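# Move glass beaker from door-side rack to window bench

## Task

Lift the glass beaker from the drying rack on the shelved bench beside the door and set it upright, opening facing up, on the worktop of the shelved bench beside the window. The beaker must never reach the floor and must not break, so avoid any drop beyond a few centimetres and any hard knock. The robot must not topple or be left leaning.

## Robot and tools

ROBOT. TidyBot++: a wheeled base (0.54 m long, 0.50 m wide, 0.38 m high) on four driven casters carrying one seven-joint arm with a two-finger gripper. The shoulder sits 0.12 m ahead of the base centre and 0.68 m up. At the start the arm is folded with the hand pointing down. A hand pointing down reaches at most about 0.94 m above the floor, and only near the base. Cameras: base_camera (fixed on the base, facing forward) and wrist_camera (fisheye, looks along the hand).

FRAMES. Base frame: origin on the floor below the base centre, x forward, y left, z up, metres. hand_pose is the point midway between the finger pads, expressed in this frame; its z axis runs out along the fingers and the fingers close along its y axis. Odometry frame is the base frame as it was at scene start; base_odometry counts wheel turns only, so slip shows up as travel, and heading (rad, -3.142 to 3.142) is positive to the left. base_tilt is in degrees, positive for leaning forward or right.

move. One action per call, plus optional cameras (list of base_camera, wrist_camera or all; empty list means no images) and blocking (true or absent: returns when everything is at rest; false: returns within about 0.5 s while motion continues). The action may combine:
- base: an object with any of translate_m (forward +, metres, -2 to 2), strafe_m (left +, metres, -2 to 2), rotate_rad (counter-clockwise seen from above +, radians, -6.3 to 6.3). All are offsets relative to the base's axes when the command begins, not places.
- joints: absolute targets keyed by name: joint_1_rad to joint_7_rad in radians and gripper_pos from 0 (open, about 85 mm gap) to 1 (closed). joint_2_rad is limited to -2.249..2.249, joint_4_rad to -2.579..2.579, joint_6_rad to -2.099..2.099; joints 1, 3, 5, 7 rotate freely but take the shorter way, so send steps below half a turn. joint_1_rad positive turns the arm clockwise from above, opposite to heading.
- target: one list of seven numbers [x, y, z, qw, qx, qy, qz], an absolute hand pose in the base frame (metres, then unit quaternion). With target, joints may only hold gripper_pos.
- speeds: caps for this action only: translate_m and strafe_m 0.05 to 0.5 m/s (give one of them when both move), rotate_rad 0.1 to 1.57 rad/s, gripper_pos 0.234 to 0.993 per s.
Unknown keys make a call invalid; out-of-range values get it refused, and a refusal or an unrequested stop cancels the rest of that reply's move, wait and finished_scene calls.

wait(seconds 0 to 10, cameras) returns state and images without commanding anything; wait(0) shows a non-blocking move's progress under "earlier move". stop(cameras) brakes all running motions, which then report "stopped". zoom_image(camera, region [x0, y0, x1, y1] in pixels, at most 504 by 504) enlarges part of the latest image; base_camera is 644x364, wrist_camera 644x476. read_manual(section "licences") only returns licence text. finished_scene(scene = the current scene's number) ends the scene; the beaker must then stay in place without the robot.

RESULTS. "move" reads done or the worst status. base_status, joint_status, hand_status: done, moving, off_target (rested short, may still push), contact_stop or time_out (unrequested stops; the old target is dropped), not_followed (a check held back the joints; "joint command not followed", "pose unreachable", with "cause:" for self-collision), torque_fault, limit_stop_at_motor_heat. hand_status is done within 10 mm and 2 degrees; most target moves end off_target within about 3 cm. hand_target is where the commanded joints would put the hand. motor_effort is percent of each motor's maximum, peak in brackets. on_its_own lists uncommanded robot behaviour. Motor temperatures: MOTOR HOT from 60 °C, and at 75 °C an OVER-TEMPERATURE FAULT lets the arm sag for 30 to 60 s; re-send targets afterward. ARM HIT means a hard hit on the base or the arm itself. A torque fault freezes the arm and gripper for 10 s.

CORRECTING. To fix hand position, add (wanted - hand_pose reading) to the last target's x, y, z. To keep a loaded hand still, resend hand_target, not hand_pose. For joints, send last command + (wanted - reading). The held load makes the arm sag; never command a holding joint to its current reading. When the beaker settles on a surface, hand_pose stops dropping while commands go lower; watch motor_effort and images. hand_pose can be 1 to 2 cm wrong; trust the cameras.

GRIPPER. Gap about 85 x (1 - gripper_pos) mm. Fingertips move about 13 mm outward as they close and reach about 20 mm past the hand point when shut. If stopped by an object the fingers squeeze about 100 N at the slowest speed, up to 130 N at default; off_target then means something is held. A target just past first contact grips gently, which suits glass. done at 1 means empty.

CAUTIONS. Set the beaker down gently; never release it while it or the arm is moving, and never let it drop. The arm does not avoid furniture and keeps pushing if it hits something; no check protects the base from the arm. Hand poses low and close in front of the base, or far from the current pose, can swing the arm into the base. Driving or turning while the arm is caught above about 0.6 m, reaching far out from folded over nearby furniture, swinging a stretched arm sideways, or pushing hard sideways on a raised hand can tip the robot; backing off or pulling the arm in rights a slight lean. A blocked base shoves until it times out, and may still report done. Keep grip force, pulls and twists on the gripper low, especially while the beaker still rests on the rack. Something may occasionally nudge loose objects. Moves are capped at 15 s, base moves at 14 s. Less robot time is better.

Each tool is called after ">>>" in YAML: its name, and indented under it one key for each argument.

## Session

>>> move:

Scene clock: 0.00 s.
Motor temperatures (°C): [38 39 33 33 40 39 47]
base_odometry: x=+0.000 y=+0.000 heading=+0.000
base_tilt: forward=-0.1 right=+0.3
base_status: not commanded
joint_positions: joint_1_rad=-0.013 joint_2_rad=-0.315 joint_3_rad=+3.111 joint_4_rad=-2.555 joint_5_rad=-0.010 joint_6_rad=-0.863 joint_7_rad=+1.572 gripper_pos=+0.000
joint_status: not commanded
motor_effort: joint_1_rad=+0 joint_2_rad=-2 joint_3_rad=-1 joint_4_rad=+11 joint_5_rad=-1 joint_6_rad=+0 joint_7_rad=+0
hand_pose: x=+0.2467 y=+0.0082 z=+0.5757 quat_wxyz=(+0.001, +1.000, +0.019, +0.019) (m; base frame)
hand_target: x=+0.2458 y=+0.0081 z=+0.5753 quat_wxyz=(+0.001, +1.000, +0.019, +0.018) (m; base frame)
hand_status: not commanded
pictures: base_camera, wrist_camera

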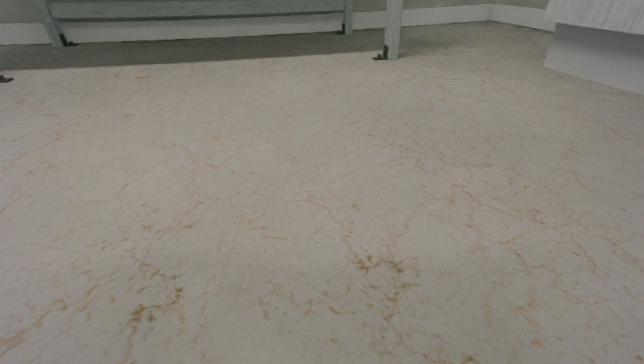

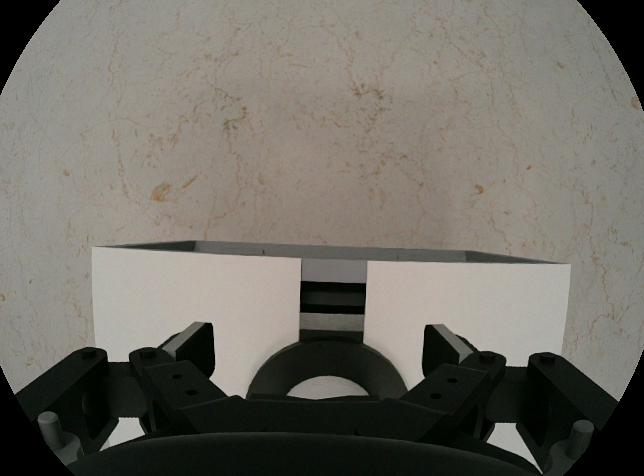

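>>> move:
  joints: {"joint_6_rad": 0.67}
  cameras: ["wrist_camera"]

>>> move:
  base: {"rotate_rad": 1.4}
  cameras: ["wrist_camera"]

>>> move:
  base: {"rotate_rad": 1.4}
  cameras: ["wrist_camera"]

>>> move:
  base: {"rotate_rad": 1.4}
  cameras: ["wrist_camera"]

Scene clock: 2.40 s.
Motor temperatures (°C): [38 39 33 33 40 39 47]
move: done
base_odometry: x=+0.000 y=+0.000 heading=+0.000
base_tilt: forward=-0.1 right=+0.3
base_status: not commanded
joint_positions: joint_1_rad=-0.013 joint_2_rad=-0.315 joint_3_rad=+3.111 joint_4_rad=-2.555 joint_5_rad=-0.010 joint_6_rad=+0.636 joint_7_rad=+1.572 gripper_pos=+0.000
joint_status: all done
motor_effort: joint_1_rad=+0(1) joint_2_rad=-6(6) joint_3_rad=-1(1) joint_4_rad=+16(16) joint_5_rad=-1(2) joint_6_rad=+9(9) joint_7_rad=+0(1)
hand_pose: x=+0.5457 y=+0.0197 z=+0.8765 quat_wxyz=(-0.012, +0.719, +0.014, +0.695) (m; base frame)
hand_target: x=+0.5455 y=+0.0197 z=+0.8861 quat_wxyz=(-0.012, +0.707, +0.014, +0.707) (m; base frame)
hand_status: not commanded
pictures: wrist_camera

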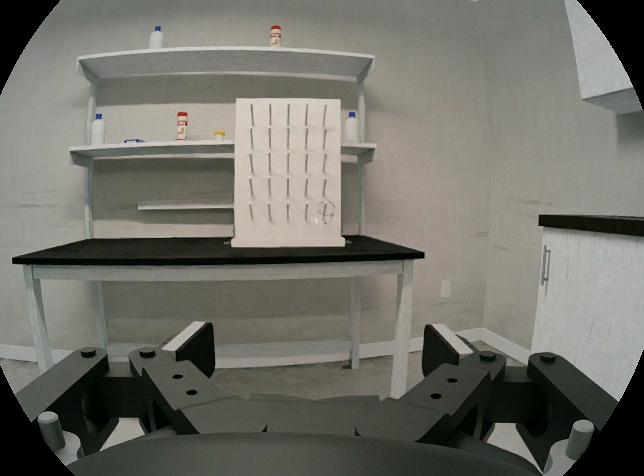

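Scene clock: 4.73 s.
Motor temperatures (°C): [38 39 33 33 40 39 47]
move: done
base_odometry: x=+0.000 y=+0.000 heading=+1.400
base_tilt: forward=-0.1 right=+0.3
base_status: done
joint_positions: joint_1_rad=-0.013 joint_2_rad=-0.315 joint_3_rad=+3.110 joint_4_rad=-2.555 joint_5_rad=-0.010 joint_6_rad=+0.636 joint_7_rad=+1.572 gripper_pos=+0.000
joint_status: not commanded
motor_effort: joint_1_rad=+0(1) joint_2_rad=-6(7) joint_3_rad=-1(2) joint_4_rad=+16(16) joint_5_rad=-2(2) joint_6_rad=+9(9) joint_7_rad=+0(1)
hand_pose: x=+0.5457 y=+0.0198 z=+0.8766 quat_wxyz=(-0.012, +0.718, +0.014, +0.695) (m; base frame)
hand_target: x=+0.5455 y=+0.0197 z=+0.8861 quat_wxyz=(-0.012, +0.707, +0.014, +0.707) (m; base frame)
hand_status: not commanded
pictures: wrist_camera

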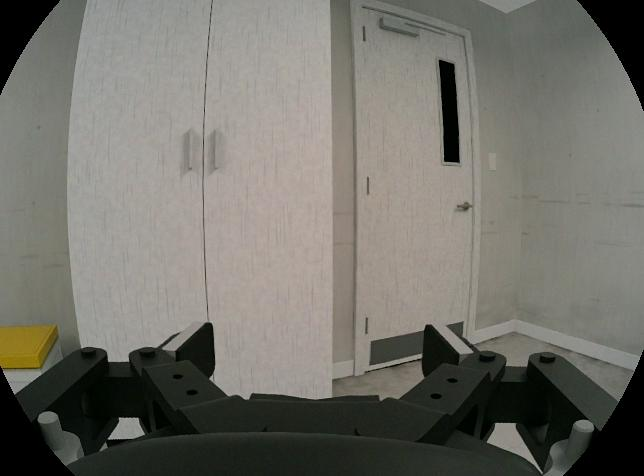

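Scene clock: 6.90 s.
Motor temperatures (°C): [38 39 33 33 40 39 47]
move: done
base_odometry: x=+0.000 y=+0.000 heading=+2.800
base_tilt: forward=-0.1 right=+0.3
base_status: done
joint_positions: joint_1_rad=-0.013 joint_2_rad=-0.315 joint_3_rad=+3.110 joint_4_rad=-2.555 joint_5_rad=-0.010 joint_6_rad=+0.636 joint_7_rad=+1.572 gripper_pos=+0.000
joint_status: not commanded
motor_effort: joint_1_rad=+0(1) joint_2_rad=-7(7) joint_3_rad=+0(2) joint_4_rad=+16(16) joint_5_rad=-1(2) joint_6_rad=+8(9) joint_7_rad=+1(1)
hand_pose: x=+0.5457 y=+0.0199 z=+0.8766 quat_wxyz=(-0.012, +0.718, +0.014, +0.695) (m; base frame)
hand_target: x=+0.5455 y=+0.0197 z=+0.8861 quat_wxyz=(-0.012, +0.707, +0.014, +0.707) (m; base frame)
hand_status: not commanded
pictures: wrist_camera

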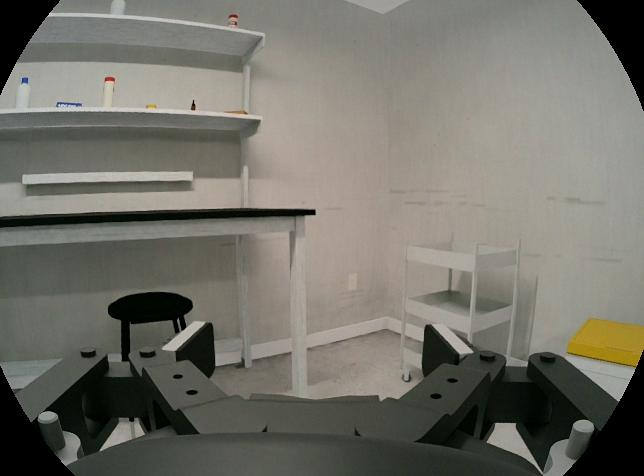

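Scene clock: 9.07 s.
Motor temperatures (°C): [38 39 33 33 40 39 46]
move: done
base_odometry: x=+0.000 y=+0.000 heading=-2.084
base_tilt: forward=-0.1 right=+0.3
base_status: done
joint_positions: joint_1_rad=-0.013 joint_2_rad=-0.315 joint_3_rad=+3.110 joint_4_rad=-2.555 joint_5_rad=-0.010 joint_6_rad=+0.636 joint_7_rad=+1.572 gripper_pos=+0.000
joint_status: not commanded
motor_effort: joint_1_rad=+0(1) joint_2_rad=-7(8) joint_3_rad=+0(2) joint_4_rad=+16(16) joint_5_rad=-1(2) joint_6_rad=+8(9) joint_7_rad=+0(1)
hand_pose: x=+0.5456 y=+0.0199 z=+0.8766 quat_wxyz=(-0.012, +0.718, +0.014, +0.695) (m; base frame)
hand_target: x=+0.5455 y=+0.0197 z=+0.8861 quat_wxyz=(-0.012, +0.707, +0.014, +0.707) (m; base frame)
hand_status: not commanded
pictures: wrist_camera

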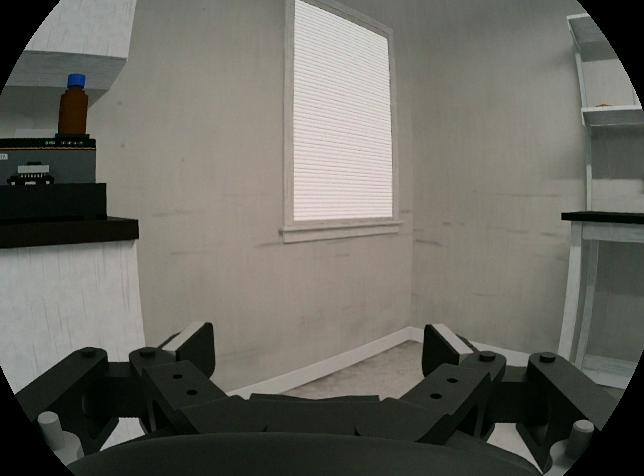

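>>> move:
  base: {"rotate_rad": 2.084}
  cameras: ["wrist_camera"]

>>> zoom_image:
  camera: "wrist_camera"
  region: [200, 80, 400, 260]

Scene clock: 11.83 s.
Motor temperatures (°C): [38 39 33 33 40 39 46]
move: done
base_odometry: x=+0.000 y=+0.000 heading=+0.000
base_tilt: forward=-0.1 right=+0.3
base_status: done
joint_positions: joint_1_rad=-0.013 joint_2_rad=-0.315 joint_3_rad=+3.110 joint_4_rad=-2.555 joint_5_rad=-0.010 joint_6_rad=+0.636 joint_7_rad=+1.572 gripper_pos=+0.000
joint_status: not commanded
motor_effort: joint_1_rad=+0(1) joint_2_rad=-6(8) joint_3_rad=-1(2) joint_4_rad=+16(16) joint_5_rad=-1(2) joint_6_rad=+9(9) joint_7_rad=+0(1)
hand_pose: x=+0.5457 y=+0.0199 z=+0.8767 quat_wxyz=(-0.012, +0.718, +0.014, +0.695) (m; base frame)
hand_target: x=+0.5455 y=+0.0197 z=+0.8861 quat_wxyz=(-0.012, +0.707, +0.014, +0.707) (m; base frame)
hand_status: not commanded
pictures: wrist_camera

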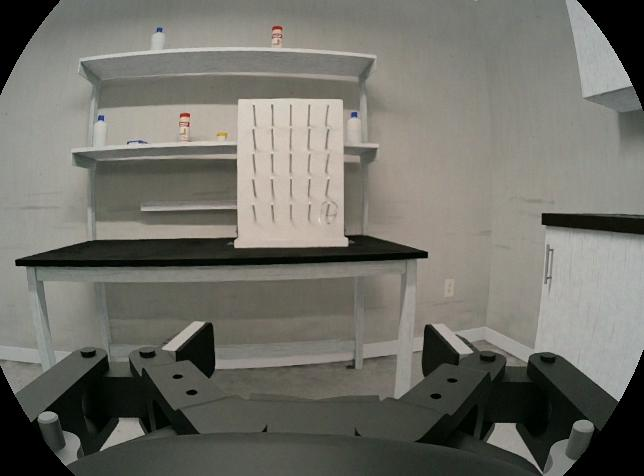

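Scaled by 2.520.

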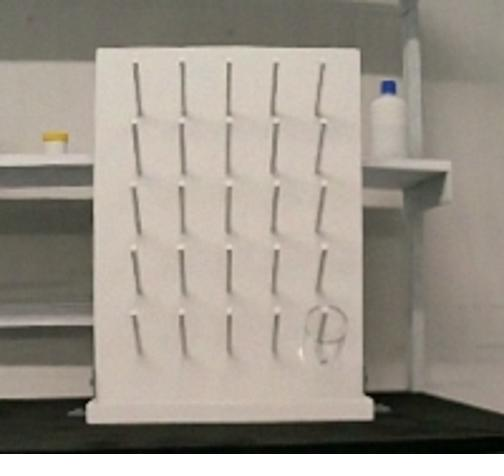

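>>> move:
  base: {"translate_m": 1.1}

>>> zoom_image:
  camera: "wrist_camera"
  region: [200, 60, 500, 300]

Scene clock: 16.77 s.
Motor temperatures (°C): [38 39 33 33 40 39 46]
move: done
base_odometry: x=+1.100 y=+0.000 heading=+0.001
base_tilt: forward=-0.1 right=+0.3
base_status: done
joint_positions: joint_1_rad=-0.013 joint_2_rad=-0.315 joint_3_rad=+3.110 joint_4_rad=-2.555 joint_5_rad=-0.010 joint_6_rad=+0.638 joint_7_rad=+1.572 gripper_pos=+0.000
joint_status: not commanded
motor_effort: joint_1_rad=+0(1) joint_2_rad=-7(8) joint_3_rad=+0(1) joint_4_rad=+16(17) joint_5_rad=+0(2) joint_6_rad=+8(9) joint_7_rad=+0(1)
hand_pose: x=+0.5457 y=+0.0199 z=+0.8770 quat_wxyz=(-0.012, +0.718, +0.014, +0.696) (m; base frame)
hand_target: x=+0.5455 y=+0.0197 z=+0.8861 quat_wxyz=(-0.012, +0.707, +0.014, +0.707) (m; base frame)
hand_status: not commanded
pictures: base_camera, wrist_camera

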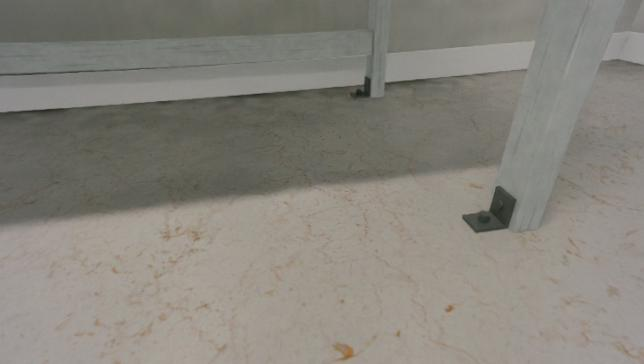

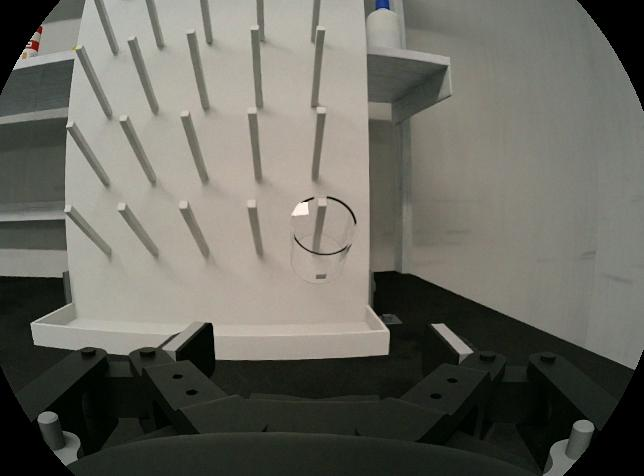

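Scaled by 1.680.

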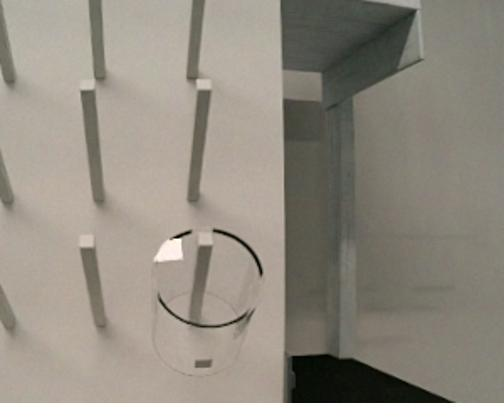

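>>> move:
  base: {"strafe_m": -0.35}
  target: [0.55, 0.15, 0.95, 0.6533, -0.6533, 0.2706, 0.2706]

Scene clock: 23.07 s.
Motor temperatures (°C): [38 39 33 33 40 39 46]
move: off_target
base_odometry: x=+1.100 y=-0.350 heading=+0.001
base_tilt: forward=+0.0 right=+0.3
base_status: done
joint_positions: joint_1_rad=-2.004 joint_2_rad=-1.030 joint_3_rad=+4.513 joint_4_rad=-1.591 joint_5_rad=-0.363 joint_6_rad=-1.003 joint_7_rad=+0.664 gripper_pos=+0.000
joint_status: not commanded
motor_effort: joint_1_rad=-1(2) joint_2_rad=+20(21) joint_3_rad=-15(17) joint_4_rad=+9(19) joint_5_rad=-7(8) joint_6_rad=+2(9) joint_7_rad=+1(1)
hand_pose: x=+0.5512 y=+0.1562 z=+0.9373 quat_wxyz=(-0.648, +0.687, -0.253, -0.212) (m; base frame)
hand_target: x=+0.5500 y=+0.1500 z=+0.9500 quat_wxyz=(-0.653, +0.653, -0.271, -0.271) (m; base frame)
hand_status: off_target (0.014 m and 8.0 deg from the pose sent, 0.149 m and 146.9 deg at the start)
pictures: base_camera, wrist_camera

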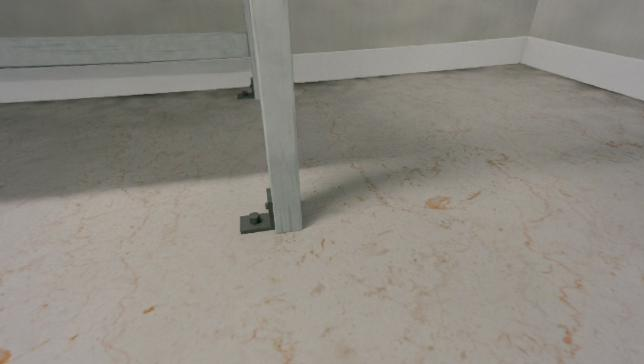

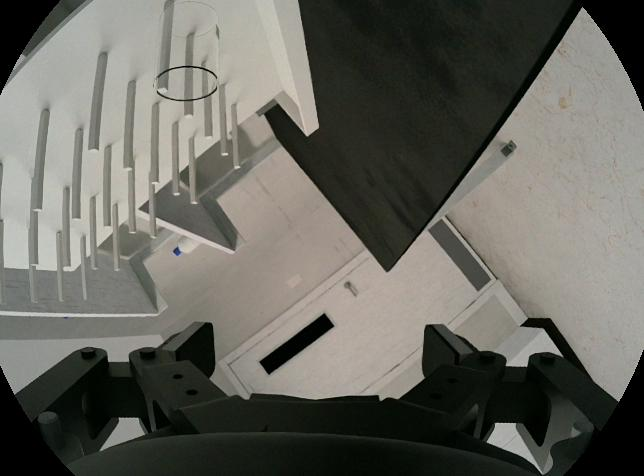

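>>> move:
  base: {"translate_m": 0.27}
  target: [0.55, 0.15, 0.95, 0.6276, -0.6733, 0.2955, 0.2522]

Scene clock: 28.27 s.
Motor temperatures (°C): [38 39 33 33 40 39 46]
move: off_target
base_odometry: x=+1.371 y=-0.350 heading=+0.001
base_tilt: forward=+0.0 right=+0.3
base_status: done
joint_positions: joint_1_rad=-1.997 joint_2_rad=-0.972 joint_3_rad=+4.537 joint_4_rad=-1.561 joint_5_rad=-0.366 joint_6_rad=-1.033 joint_7_rad=+0.610 gripper_pos=+0.000
joint_status: not commanded
motor_effort: joint_1_rad=+0(4) joint_2_rad=+20(22) joint_3_rad=-15(18) joint_4_rad=+10(11) joint_5_rad=-8(9) joint_6_rad=+2(3) joint_7_rad=+0(1)
hand_pose: x=+0.5549 y=+0.1563 z=+0.9378 quat_wxyz=(-0.626, +0.696, -0.278, -0.212) (m; base frame)
hand_target: x=+0.5500 y=+0.1500 z=+0.9500 quat_wxyz=(-0.628, +0.674, -0.296, -0.252) (m; base frame)
hand_status: off_target (0.015 m and 5.6 deg from the pose sent, 0.014 m and 7.2 deg at the start)
pictures: base_camera, wrist_camera

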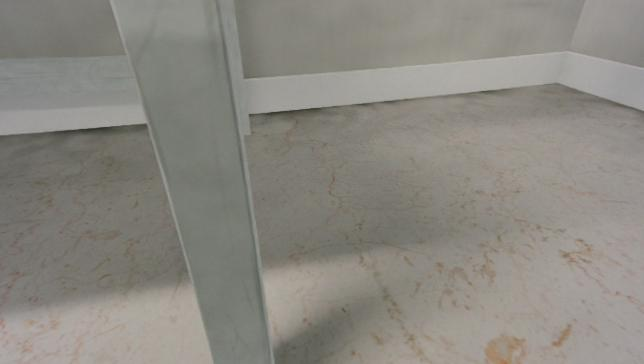

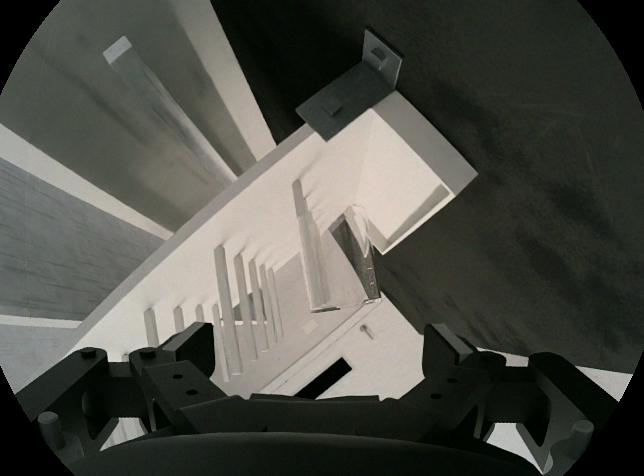

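>>> zoom_image:
  camera: "wrist_camera"
  region: [240, 150, 480, 340]

Scaled by 2.100.

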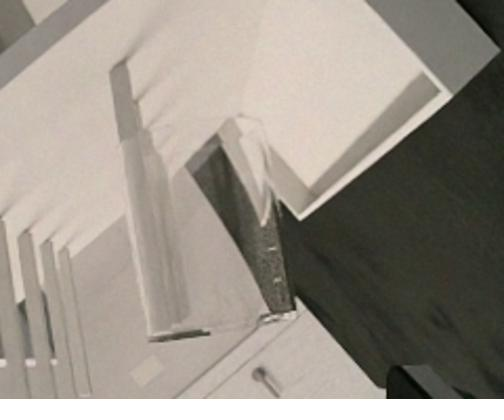

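>>> move:
  target: [0.575, 0.20, 0.888, 0.6867, -0.6581, 0.2097, 0.2269]
  cameras: ["wrist_camera"]

>>> zoom_image:
  camera: "wrist_camera"
  region: [200, 150, 500, 400]

Scene clock: 32.70 s.
Motor temperatures (°C): [38 39 33 33 40 39 46]
move: off_target
base_odometry: x=+1.371 y=-0.350 heading=+0.001
base_tilt: forward=+0.0 right=+0.3
base_status: not commanded
joint_positions: joint_1_rad=-2.150 joint_2_rad=-1.186 joint_3_rad=+4.561 joint_4_rad=-1.638 joint_5_rad=-0.366 joint_6_rad=-0.898 joint_7_rad=+0.810 gripper_pos=+0.000
joint_status: not commanded
motor_effort: joint_1_rad=+0(1) joint_2_rad=+23(24) joint_3_rad=-16(18) joint_4_rad=+7(10) joint_5_rad=-8(9) joint_6_rad=+0(2) joint_7_rad=+0(1)
hand_pose: x=+0.5685 y=+0.1948 z=+0.9022 quat_wxyz=(-0.682, +0.657, -0.212, -0.241) (m; base frame)
hand_target: x=+0.5750 y=+0.2000 z=+0.8880 quat_wxyz=(-0.687, +0.658, -0.210, -0.227) (m; base frame)
hand_status: off_target (0.016 m and 1.7 deg from the pose sent, 0.069 m and 11.5 deg at the start)
pictures: wrist_camera

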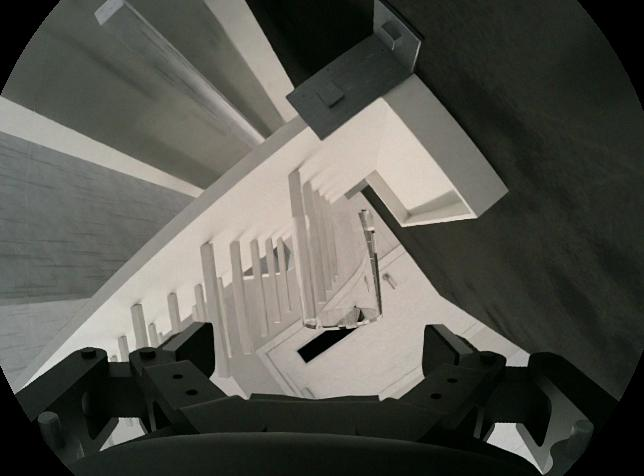

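Scaled by 1.680.

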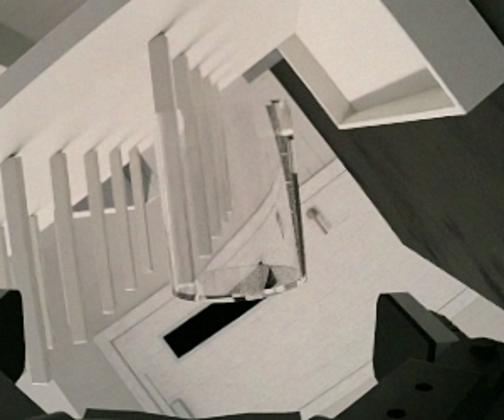

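>>> move:
  target: [0.5895, 0.23, 0.8595, 0.6972, -0.6696, 0.1716, 0.1904]
  cameras: ["wrist_camera"]

>>> zoom_image:
  camera: "wrist_camera"
  region: [200, 150, 500, 400]

Scene clock: 34.67 s.
Motor temperatures (°C): [38 39 33 33 40 39 46]
move: off_target
base_odometry: x=+1.371 y=-0.350 heading=+0.001
base_tilt: forward=+0.0 right=+0.3
base_status: not commanded
joint_positions: joint_1_rad=-2.239 joint_2_rad=-1.251 joint_3_rad=+4.574 joint_4_rad=-1.642 joint_5_rad=-0.348 joint_6_rad=-0.826 joint_7_rad=+0.926 gripper_pos=+0.000
joint_status: not commanded
motor_effort: joint_1_rad=+0(2) joint_2_rad=+25(25) joint_3_rad=-18(19) joint_4_rad=+6(7) joint_5_rad=-7(8) joint_6_rad=+0(1) joint_7_rad=+1(1)
hand_pose: x=+0.5820 y=+0.2253 z=+0.8873 quat_wxyz=(-0.702, +0.652, -0.179, -0.223) (m; base frame)
hand_target: x=+0.5895 y=+0.2300 z=+0.8595 quat_wxyz=(-0.697, +0.670, -0.172, -0.190) (m; base frame)
hand_status: off_target (0.029 m and 4.3 deg from the pose sent, 0.059 m and 7.7 deg at the start)
pictures: wrist_camera

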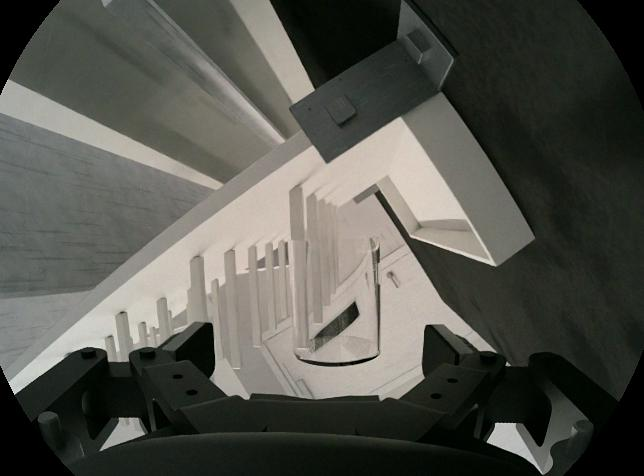

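Scaled by 1.680.

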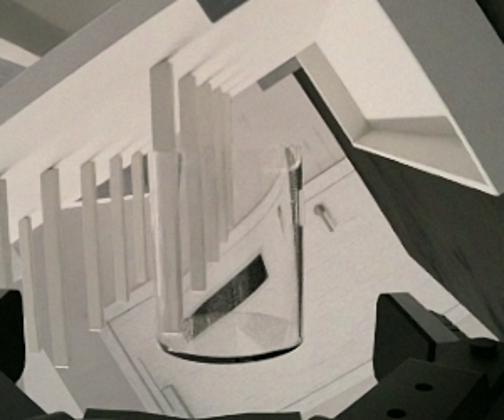

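>>> move:
  target: [0.5815, 0.295, 0.856, 0.682, -0.685, 0.183, 0.179]
  cameras: ["wrist_camera"]

>>> zoom_image:
  camera: "wrist_camera"
  region: [200, 190, 450, 400]

Scene clock: 36.73 s.
Motor temperatures (°C): [38 39 33 33 40 39 46]
move: off_target
base_odometry: x=+1.371 y=-0.350 heading=+0.001
base_tilt: forward=+0.0 right=+0.3
base_status: not commanded
joint_positions: joint_1_rad=-2.340 joint_2_rad=-1.210 joint_3_rad=+4.592 joint_4_rad=-1.704 joint_5_rad=-0.348 joint_6_rad=-0.659 joint_7_rad=+0.937 gripper_pos=+0.000
joint_status: not commanded
motor_effort: joint_1_rad=+0(3) joint_2_rad=+23(25) joint_3_rad=-17(19) joint_4_rad=+7(8) joint_5_rad=-6(7) joint_6_rad=+0(1) joint_7_rad=+1(1)
hand_pose: x=+0.5752 y=+0.2913 z=+0.8734 quat_wxyz=(-0.687, +0.669, -0.188, -0.212) (m; base frame)
hand_target: x=+0.5815 y=+0.2950 z=+0.8560 quat_wxyz=(-0.682, +0.685, -0.183, -0.179) (m; base frame)
hand_status: off_target (0.019 m and 4.3 deg from the pose sent, 0.076 m and 6.7 deg at the start)
pictures: wrist_camera

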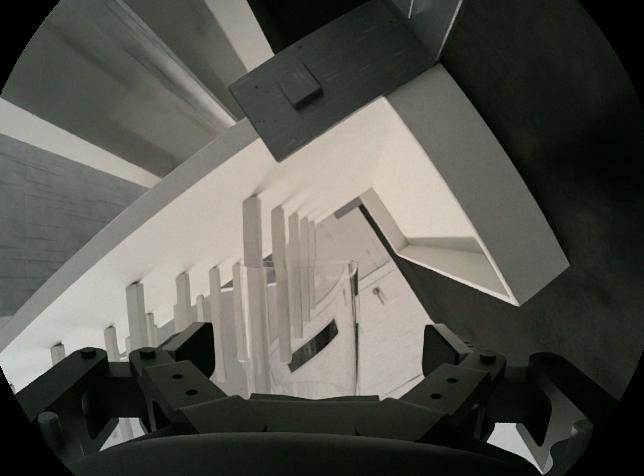

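Scaled by 2.016.

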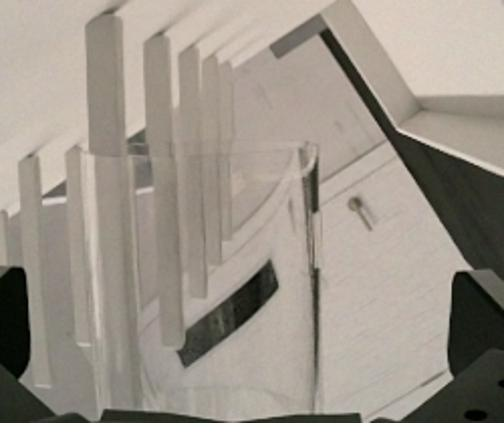

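>>> move:
  target: [0.5845, 0.32, 0.870, 0.682, -0.685, 0.183, 0.179]
  cameras: ["wrist_camera"]

>>> zoom_image:
  camera: "wrist_camera"
  region: [200, 190, 450, 400]

Scene clock: 38.13 s.
Motor temperatures (°C): [38 39 33 33 40 39 46]
move: off_target
base_odometry: x=+1.371 y=-0.350 heading=+0.001
base_tilt: forward=+0.0 right=+0.3
base_status: not commanded
joint_positions: joint_1_rad=-2.390 joint_2_rad=-1.184 joint_3_rad=+4.592 joint_4_rad=-1.698 joint_5_rad=-0.348 joint_6_rad=-0.627 joint_7_rad=+0.937 gripper_pos=+0.000
joint_status: not commanded
motor_effort: joint_1_rad=+0(2) joint_2_rad=+23(25) joint_3_rad=-18(19) joint_4_rad=+7(8) joint_5_rad=-6(7) joint_6_rad=+0(1) joint_7_rad=+1(1)
hand_pose: x=+0.5691 y=+0.3169 z=+0.8783 quat_wxyz=(-0.683, +0.677, -0.179, -0.209) (m; base frame)
hand_target: x=+0.5845 y=+0.3200 z=+0.8700 quat_wxyz=(-0.682, +0.685, -0.183, -0.179) (m; base frame)
hand_status: off_target (0.018 m and 3.6 deg from the pose sent, 0.030 m and 4.3 deg at the start)
pictures: wrist_camera

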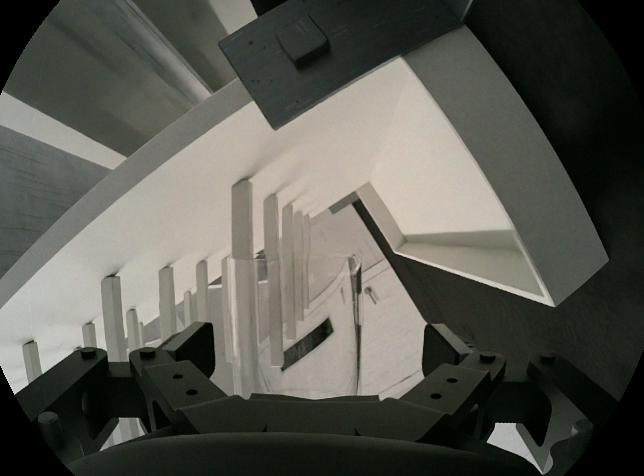

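Scaled by 2.016.

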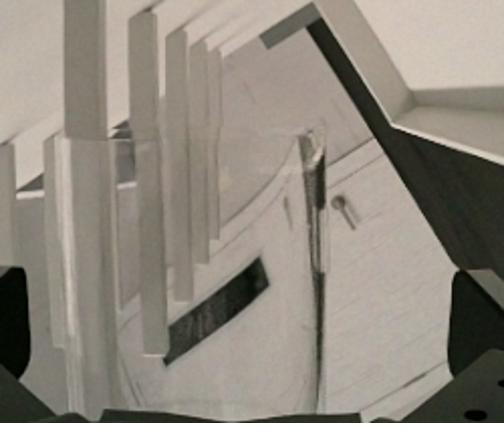

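>>> move:
  target: [0.5925, 0.32, 0.885, 0.682, -0.685, 0.183, 0.179]
  cameras: ["wrist_camera"]

>>> zoom_image:
  camera: "wrist_camera"
  region: [200, 190, 450, 400]

Scene clock: 39.33 s.
Motor temperatures (°C): [38 39 33 33 40 39 46]
move: done
base_odometry: x=+1.371 y=-0.350 heading=+0.001
base_tilt: forward=+0.0 right=+0.2
base_status: not commanded
joint_positions: joint_1_rad=-2.395 joint_2_rad=-1.165 joint_3_rad=+4.592 joint_4_rad=-1.653 joint_5_rad=-0.348 joint_6_rad=-0.627 joint_7_rad=+0.937 gripper_pos=+0.000
joint_status: not commanded
motor_effort: joint_1_rad=+0(1) joint_2_rad=+23(24) joint_3_rad=-18(19) joint_4_rad=+7(8) joint_5_rad=-5(6) joint_6_rad=+1(1) joint_7_rad=+1(1)
hand_pose: x=+0.5879 y=+0.3143 z=+0.8912 quat_wxyz=(-0.689, +0.675, -0.183, -0.190) (m; base frame)
hand_target: x=+0.5925 y=+0.3200 z=+0.8850 quat_wxyz=(-0.682, +0.685, -0.183, -0.179) (m; base frame)
hand_status: done (0.010 m and 1.9 deg from the pose sent, 0.025 m and 3.6 deg at the start)
pictures: wrist_camera

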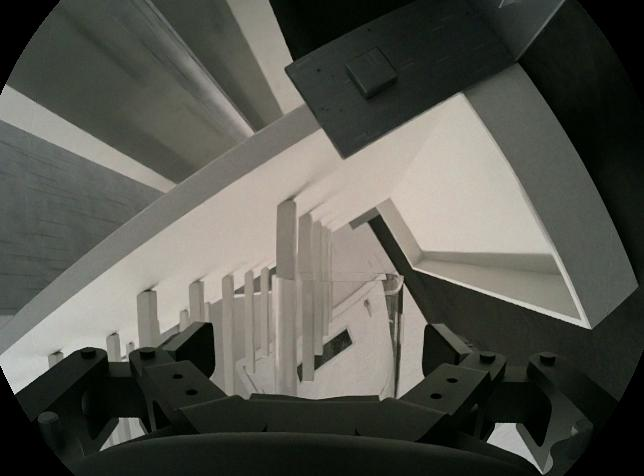

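Scaled by 2.016.

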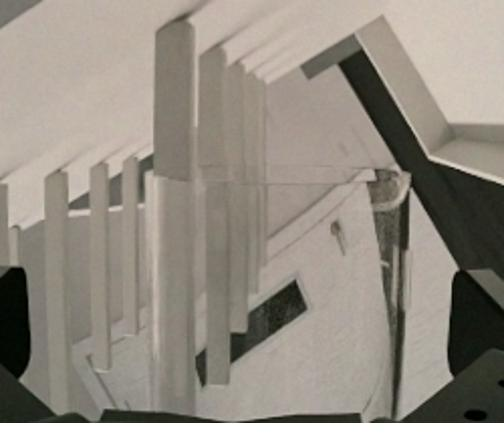

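>>> move:
  target: [0.581, 0.325, 0.881, 0.682, -0.685, 0.183, 0.179]
  cameras: ["wrist_camera"]

>>> zoom_image:
  camera: "wrist_camera"
  region: [200, 190, 450, 400]

Scene clock: 40.50 s.
Motor temperatures (°C): [38 39 33 33 40 39 46]
move: done
base_odometry: x=+1.371 y=-0.350 heading=+0.001
base_tilt: forward=-0.1 right=+0.3
base_status: not commanded
joint_positions: joint_1_rad=-2.395 joint_2_rad=-1.163 joint_3_rad=+4.592 joint_4_rad=-1.675 joint_5_rad=-0.348 joint_6_rad=-0.612 joint_7_rad=+0.937 gripper_pos=+0.000
joint_status: not commanded
motor_effort: joint_1_rad=-1(1) joint_2_rad=+23(24) joint_3_rad=-18(18) joint_4_rad=+8(8) joint_5_rad=-5(6) joint_6_rad=+1(1) joint_7_rad=+1(1)
hand_pose: x=+0.5816 y=+0.3182 z=+0.8867 quat_wxyz=(-0.686, +0.677, -0.184, -0.191) (m; base frame)
hand_target: x=+0.5810 y=+0.3250 z=+0.8810 quat_wxyz=(-0.682, +0.685, -0.183, -0.179) (m; base frame)
hand_status: done (0.009 m and 1.7 deg from the pose sent, 0.016 m and 1.9 deg at the start)
pictures: wrist_camera

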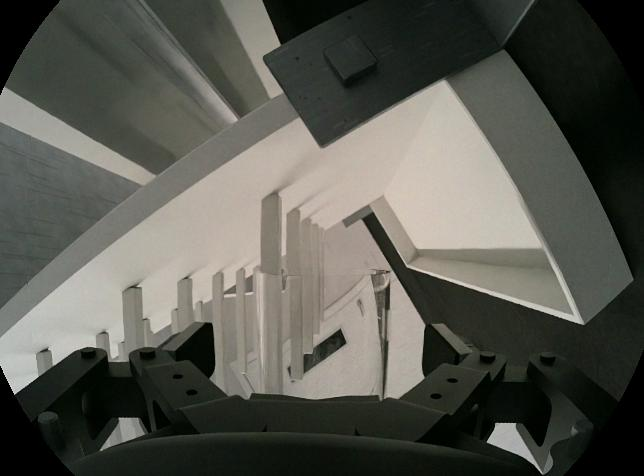

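Scaled by 2.016.

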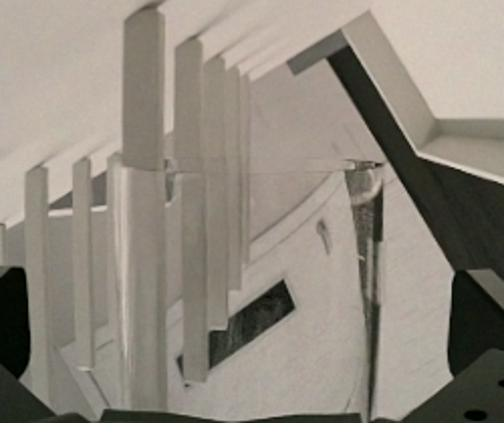

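>>> move:
  target: [0.581, 0.358, 0.880, 0.682, -0.685, 0.183, 0.179]
  cameras: ["wrist_camera"]

>>> zoom_image:
  camera: "wrist_camera"
  region: [200, 190, 450, 400]

Scene clock: 41.70 s.
Motor temperatures (°C): [38 39 33 33 40 39 46]
move: off_target
base_odometry: x=+1.371 y=-0.350 heading=+0.001
base_tilt: forward=+0.0 right=+0.3
base_status: not commanded
joint_positions: joint_1_rad=-2.470 joint_2_rad=-1.157 joint_3_rad=+4.595 joint_4_rad=-1.675 joint_5_rad=-0.348 joint_6_rad=-0.558 joint_7_rad=+0.937 gripper_pos=+0.000
joint_status: not commanded
motor_effort: joint_1_rad=+0(2) joint_2_rad=+23(24) joint_3_rad=-18(19) joint_4_rad=+7(8) joint_5_rad=-4(6) joint_6_rad=+0(1) joint_7_rad=+0(1)
hand_pose: x=+0.5728 y=+0.3534 z=+0.8879 quat_wxyz=(-0.684, +0.680, -0.176, -0.197) (m; base frame)
hand_target: x=+0.5810 y=+0.3580 z=+0.8800 quat_wxyz=(-0.682, +0.685, -0.183, -0.179) (m; base frame)
hand_status: off_target (0.012 m and 2.4 deg from the pose sent, 0.040 m and 1.7 deg at the start)
pictures: wrist_camera

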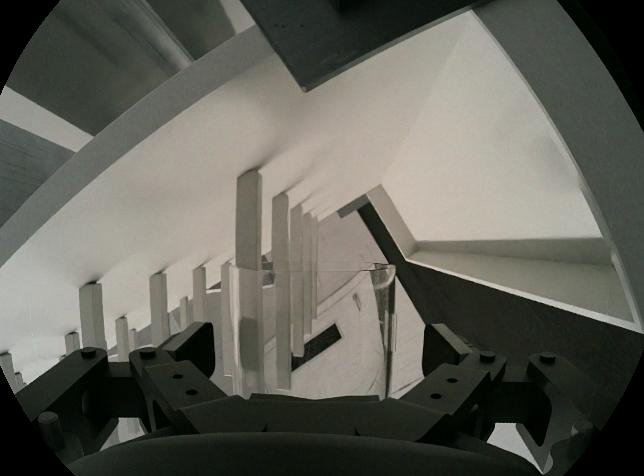

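Scaled by 2.016.

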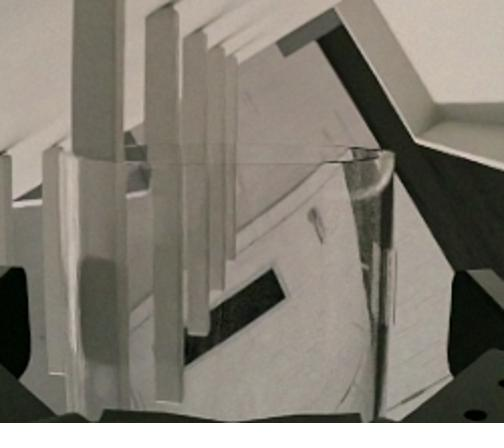

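>>> move:
  target: [0.584, 0.376, 0.882, 0.682, -0.685, 0.183, 0.179]
  cameras: ["wrist_camera"]

>>> zoom_image:
  camera: "wrist_camera"
  region: [200, 190, 450, 400]

Scene clock: 42.80 s.
Motor temperatures (°C): [38 39 33 33 40 39 46]
move: off_target
base_odometry: x=+1.371 y=-0.350 heading=+0.001
base_tilt: forward=-0.1 right=+0.3
base_status: not commanded
joint_positions: joint_1_rad=-2.512 joint_2_rad=-1.156 joint_3_rad=+4.599 joint_4_rad=-1.670 joint_5_rad=-0.348 joint_6_rad=-0.535 joint_7_rad=+0.937 gripper_pos=+0.000
joint_status: not commanded
motor_effort: joint_1_rad=+1(2) joint_2_rad=+24(24) joint_3_rad=-18(19) joint_4_rad=+8(8) joint_5_rad=-5(6) joint_6_rad=+0(1) joint_7_rad=+0(1)
hand_pose: x=+0.5681 y=+0.3720 z=+0.8880 quat_wxyz=(-0.683, +0.680, -0.172, -0.202) (m; base frame)
hand_target: x=+0.5840 y=+0.3760 z=+0.8820 quat_wxyz=(-0.682, +0.685, -0.183, -0.179) (m; base frame)
hand_status: off_target (0.018 m and 3.0 deg from the pose sent, 0.026 m and 2.4 deg at the start)
pictures: wrist_camera

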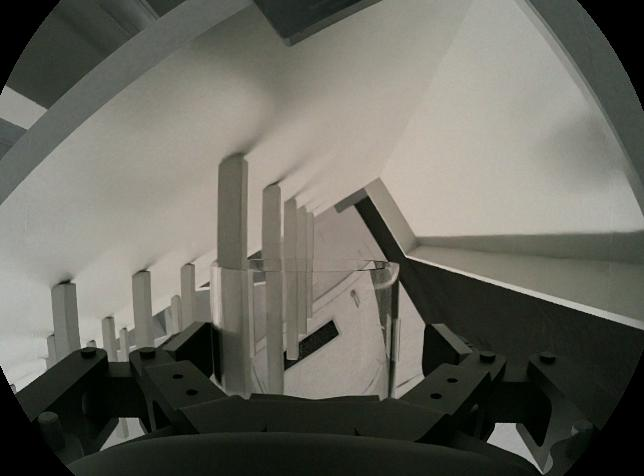

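Scaled by 2.016.

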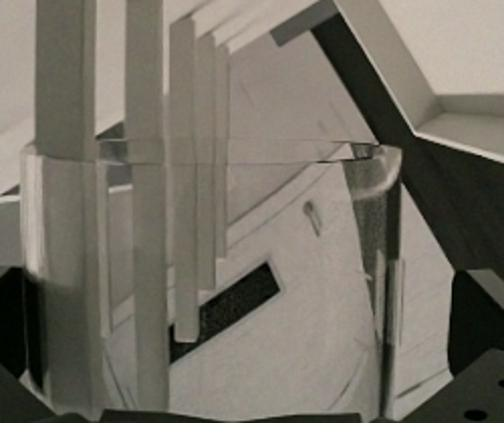

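>>> move:
  target: [0.591, 0.370, 0.885, 0.685, -0.682, 0.195, 0.167]
  cameras: ["wrist_camera"]

>>> zoom_image:
  camera: "wrist_camera"
  region: [200, 190, 450, 400]

Scene clock: 43.73 s.
Motor temperatures (°C): [38 39 33 33 40 39 46]
move: off_target
base_odometry: x=+1.371 y=-0.350 heading=+0.001
base_tilt: forward=+0.0 right=+0.2
base_status: not commanded
joint_positions: joint_1_rad=-2.506 joint_2_rad=-1.142 joint_3_rad=+4.599 joint_4_rad=-1.670 joint_5_rad=-0.348 joint_6_rad=-0.506 joint_7_rad=+0.937 gripper_pos=+0.000
joint_status: not commanded
motor_effort: joint_1_rad=+0(2) joint_2_rad=+23(24) joint_3_rad=-18(19) joint_4_rad=+8(8) joint_5_rad=-5(6) joint_6_rad=+1(1) joint_7_rad=+1(1)
hand_pose: x=+0.5769 y=+0.3713 z=+0.8909 quat_wxyz=(-0.686, +0.680, -0.181, -0.186) (m; base frame)
hand_target: x=+0.5910 y=+0.3700 z=+0.8850 quat_wxyz=(-0.685, +0.682, -0.195, -0.167) (m; base frame)
hand_status: off_target (0.015 m and 2.8 deg from the pose sent, 0.023 m and 4.8 deg at the start)
pictures: wrist_camera

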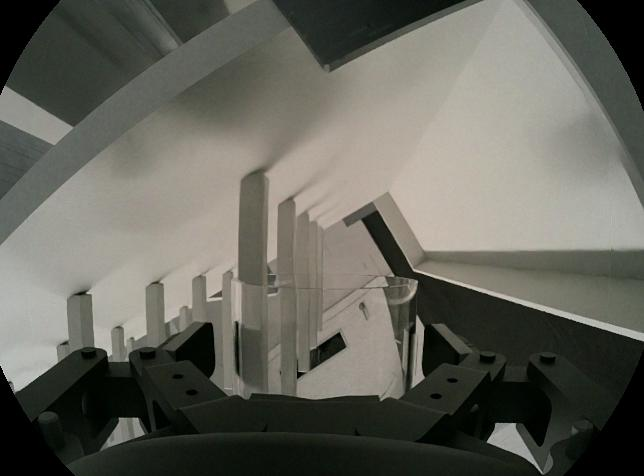

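Scaled by 2.016.

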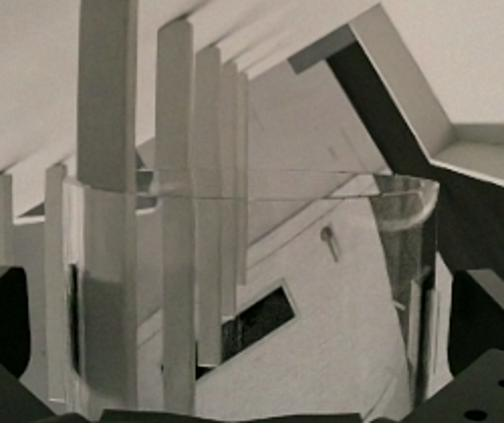

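>>> move:
  target: [0.594, 0.386, 0.885, 0.686, -0.681, 0.197, 0.163]
  cameras: ["wrist_camera"]

>>> zoom_image:
  camera: "wrist_camera"
  region: [200, 190, 450, 400]

Scene clock: 44.63 s.
Motor temperatures (°C): [38 39 33 33 40 39 46]
move: off_target
base_odometry: x=+1.371 y=-0.350 heading=+0.001
base_tilt: forward=+0.0 right=+0.2
base_status: not commanded
joint_positions: joint_1_rad=-2.530 joint_2_rad=-1.142 joint_3_rad=+4.605 joint_4_rad=-1.670 joint_5_rad=-0.348 joint_6_rad=-0.470 joint_7_rad=+0.937 gripper_pos=+0.000
joint_status: not commanded
motor_effort: joint_1_rad=+0(2) joint_2_rad=+23(24) joint_3_rad=-18(19) joint_4_rad=+8(8) joint_5_rad=-5(5) joint_6_rad=+0(1) joint_7_rad=+1(1)
hand_pose: x=+0.5805 y=+0.3819 z=+0.8893 quat_wxyz=(-0.687, +0.679, -0.187, -0.182) (m; base frame)
hand_target: x=+0.5940 y=+0.3860 z=+0.8850 quat_wxyz=(-0.686, +0.681, -0.197, -0.163) (m; base frame)
hand_status: off_target (0.015 m and 2.5 deg from the pose sent, 0.023 m and 3.3 deg at the start)
pictures: wrist_camera

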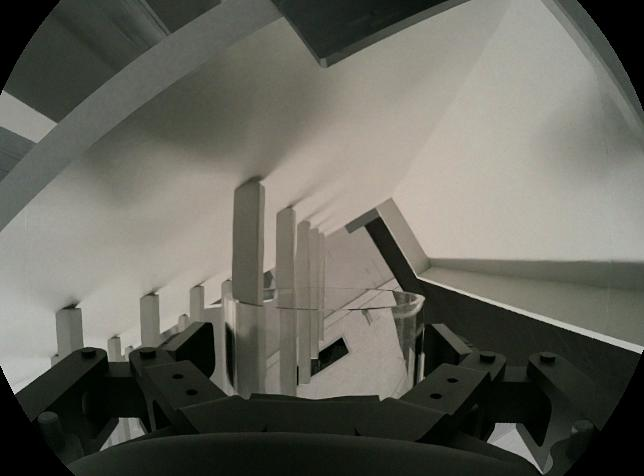

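Scaled by 2.016.

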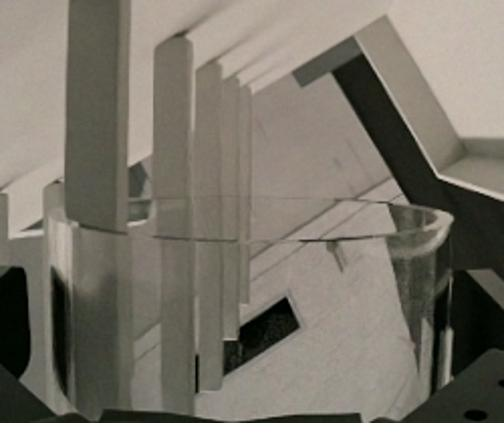

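>>> move:
  joints: {"gripper_pos": 0.13}
  speeds: {"gripper_pos": 0.234}
  cameras: ["wrist_camera"]

>>> move:
  joints: {"gripper_pos": 0.16}
  speeds: {"gripper_pos": 0.234}
  cameras: ["wrist_camera"]

Scene clock: 46.53 s.
Motor temperatures (°C): [38 39 33 33 40 39 46]
move: done
base_odometry: x=+1.371 y=-0.350 heading=+0.001
base_tilt: forward=+0.0 right=+0.3
base_status: not commanded
joint_positions: joint_1_rad=-2.530 joint_2_rad=-1.142 joint_3_rad=+4.605 joint_4_rad=-1.670 joint_5_rad=-0.348 joint_6_rad=-0.470 joint_7_rad=+0.937 gripper_pos=+0.132
joint_status: all done
motor_effort: joint_1_rad=+0(1) joint_2_rad=+23(24) joint_3_rad=-18(19) joint_4_rad=+8(8) joint_5_rad=-5(5) joint_6_rad=+0(1) joint_7_rad=+1(1)
hand_pose: x=+0.5805 y=+0.3819 z=+0.8893 quat_wxyz=(-0.687, +0.679, -0.187, -0.182) (m; base frame)
hand_target: x=+0.5940 y=+0.3860 z=+0.8850 quat_wxyz=(-0.686, +0.681, -0.197, -0.163) (m; base frame)
hand_status: not commanded
pictures: wrist_camera

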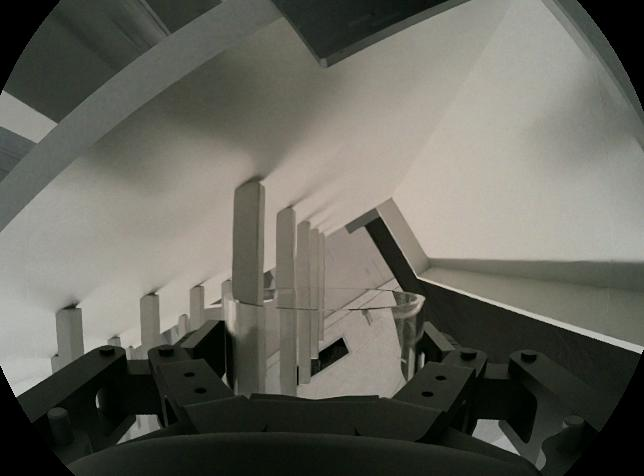

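Scene clock: 46.97 s.
Motor temperatures (°C): [38 39 33 33 40 39 46]
move: done
base_odometry: x=+1.371 y=-0.350 heading=+0.001
base_tilt: forward=-0.1 right=+0.3
base_status: not commanded
joint_positions: joint_1_rad=-2.530 joint_2_rad=-1.142 joint_3_rad=+4.606 joint_4_rad=-1.670 joint_5_rad=-0.348 joint_6_rad=-0.470 joint_7_rad=+0.937 gripper_pos=+0.160
joint_status: all done
motor_effort: joint_1_rad=+0(1) joint_2_rad=+23(24) joint_3_rad=-18(19) joint_4_rad=+8(8) joint_5_rad=-5(6) joint_6_rad=+1(1) joint_7_rad=+1(1)
hand_pose: x=+0.5808 y=+0.3819 z=+0.8887 quat_wxyz=(-0.686, +0.679, -0.187, -0.182) (m; base frame)
hand_target: x=+0.5940 y=+0.3860 z=+0.8850 quat_wxyz=(-0.686, +0.681, -0.197, -0.163) (m; base frame)
hand_status: not commanded
pictures: wrist_camera

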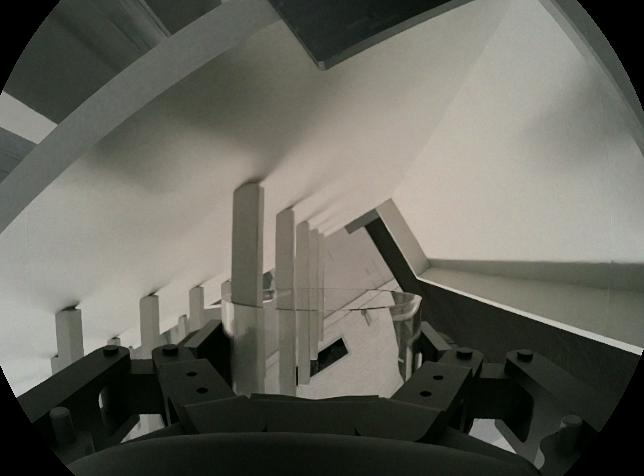

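>>> move:
  joints: {"gripper_pos": 0.175}
  speeds: {"gripper_pos": 0.234}
  cameras: ["wrist_camera"]

>>> zoom_image:
  camera: "wrist_camera"
  region: [200, 190, 450, 400]

Scene clock: 47.43 s.
Motor temperatures (°C): [38 39 33 33 40 39 46]
move: done
base_odometry: x=+1.371 y=-0.350 heading=+0.001
base_tilt: forward=+0.0 right=+0.3
base_status: not commanded
joint_positions: joint_1_rad=-2.530 joint_2_rad=-1.142 joint_3_rad=+4.606 joint_4_rad=-1.670 joint_5_rad=-0.348 joint_6_rad=-0.470 joint_7_rad=+0.937 gripper_pos=+0.176
joint_status: all done
motor_effort: joint_1_rad=+0(1) joint_2_rad=+24(24) joint_3_rad=-18(19) joint_4_rad=+8(8) joint_5_rad=-4(5) joint_6_rad=+1(1) joint_7_rad=+1(1)
hand_pose: x=+0.5810 y=+0.3819 z=+0.8883 quat_wxyz=(-0.686, +0.679, -0.187, -0.182) (m; base frame)
hand_target: x=+0.5940 y=+0.3860 z=+0.8850 quat_wxyz=(-0.686, +0.681, -0.197, -0.163) (m; base frame)
hand_status: not commanded
pictures: wrist_camera

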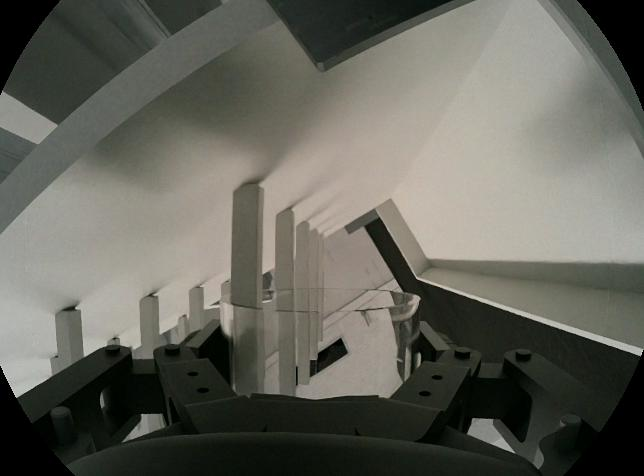

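Scaled by 2.016.

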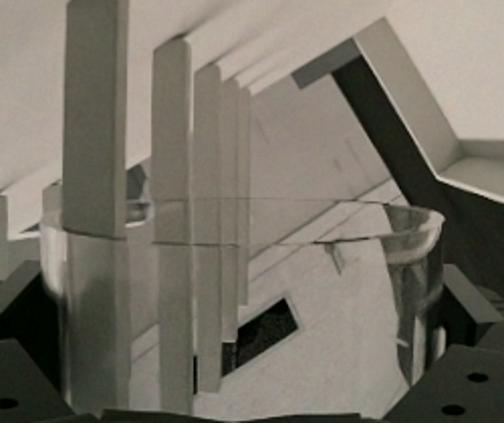

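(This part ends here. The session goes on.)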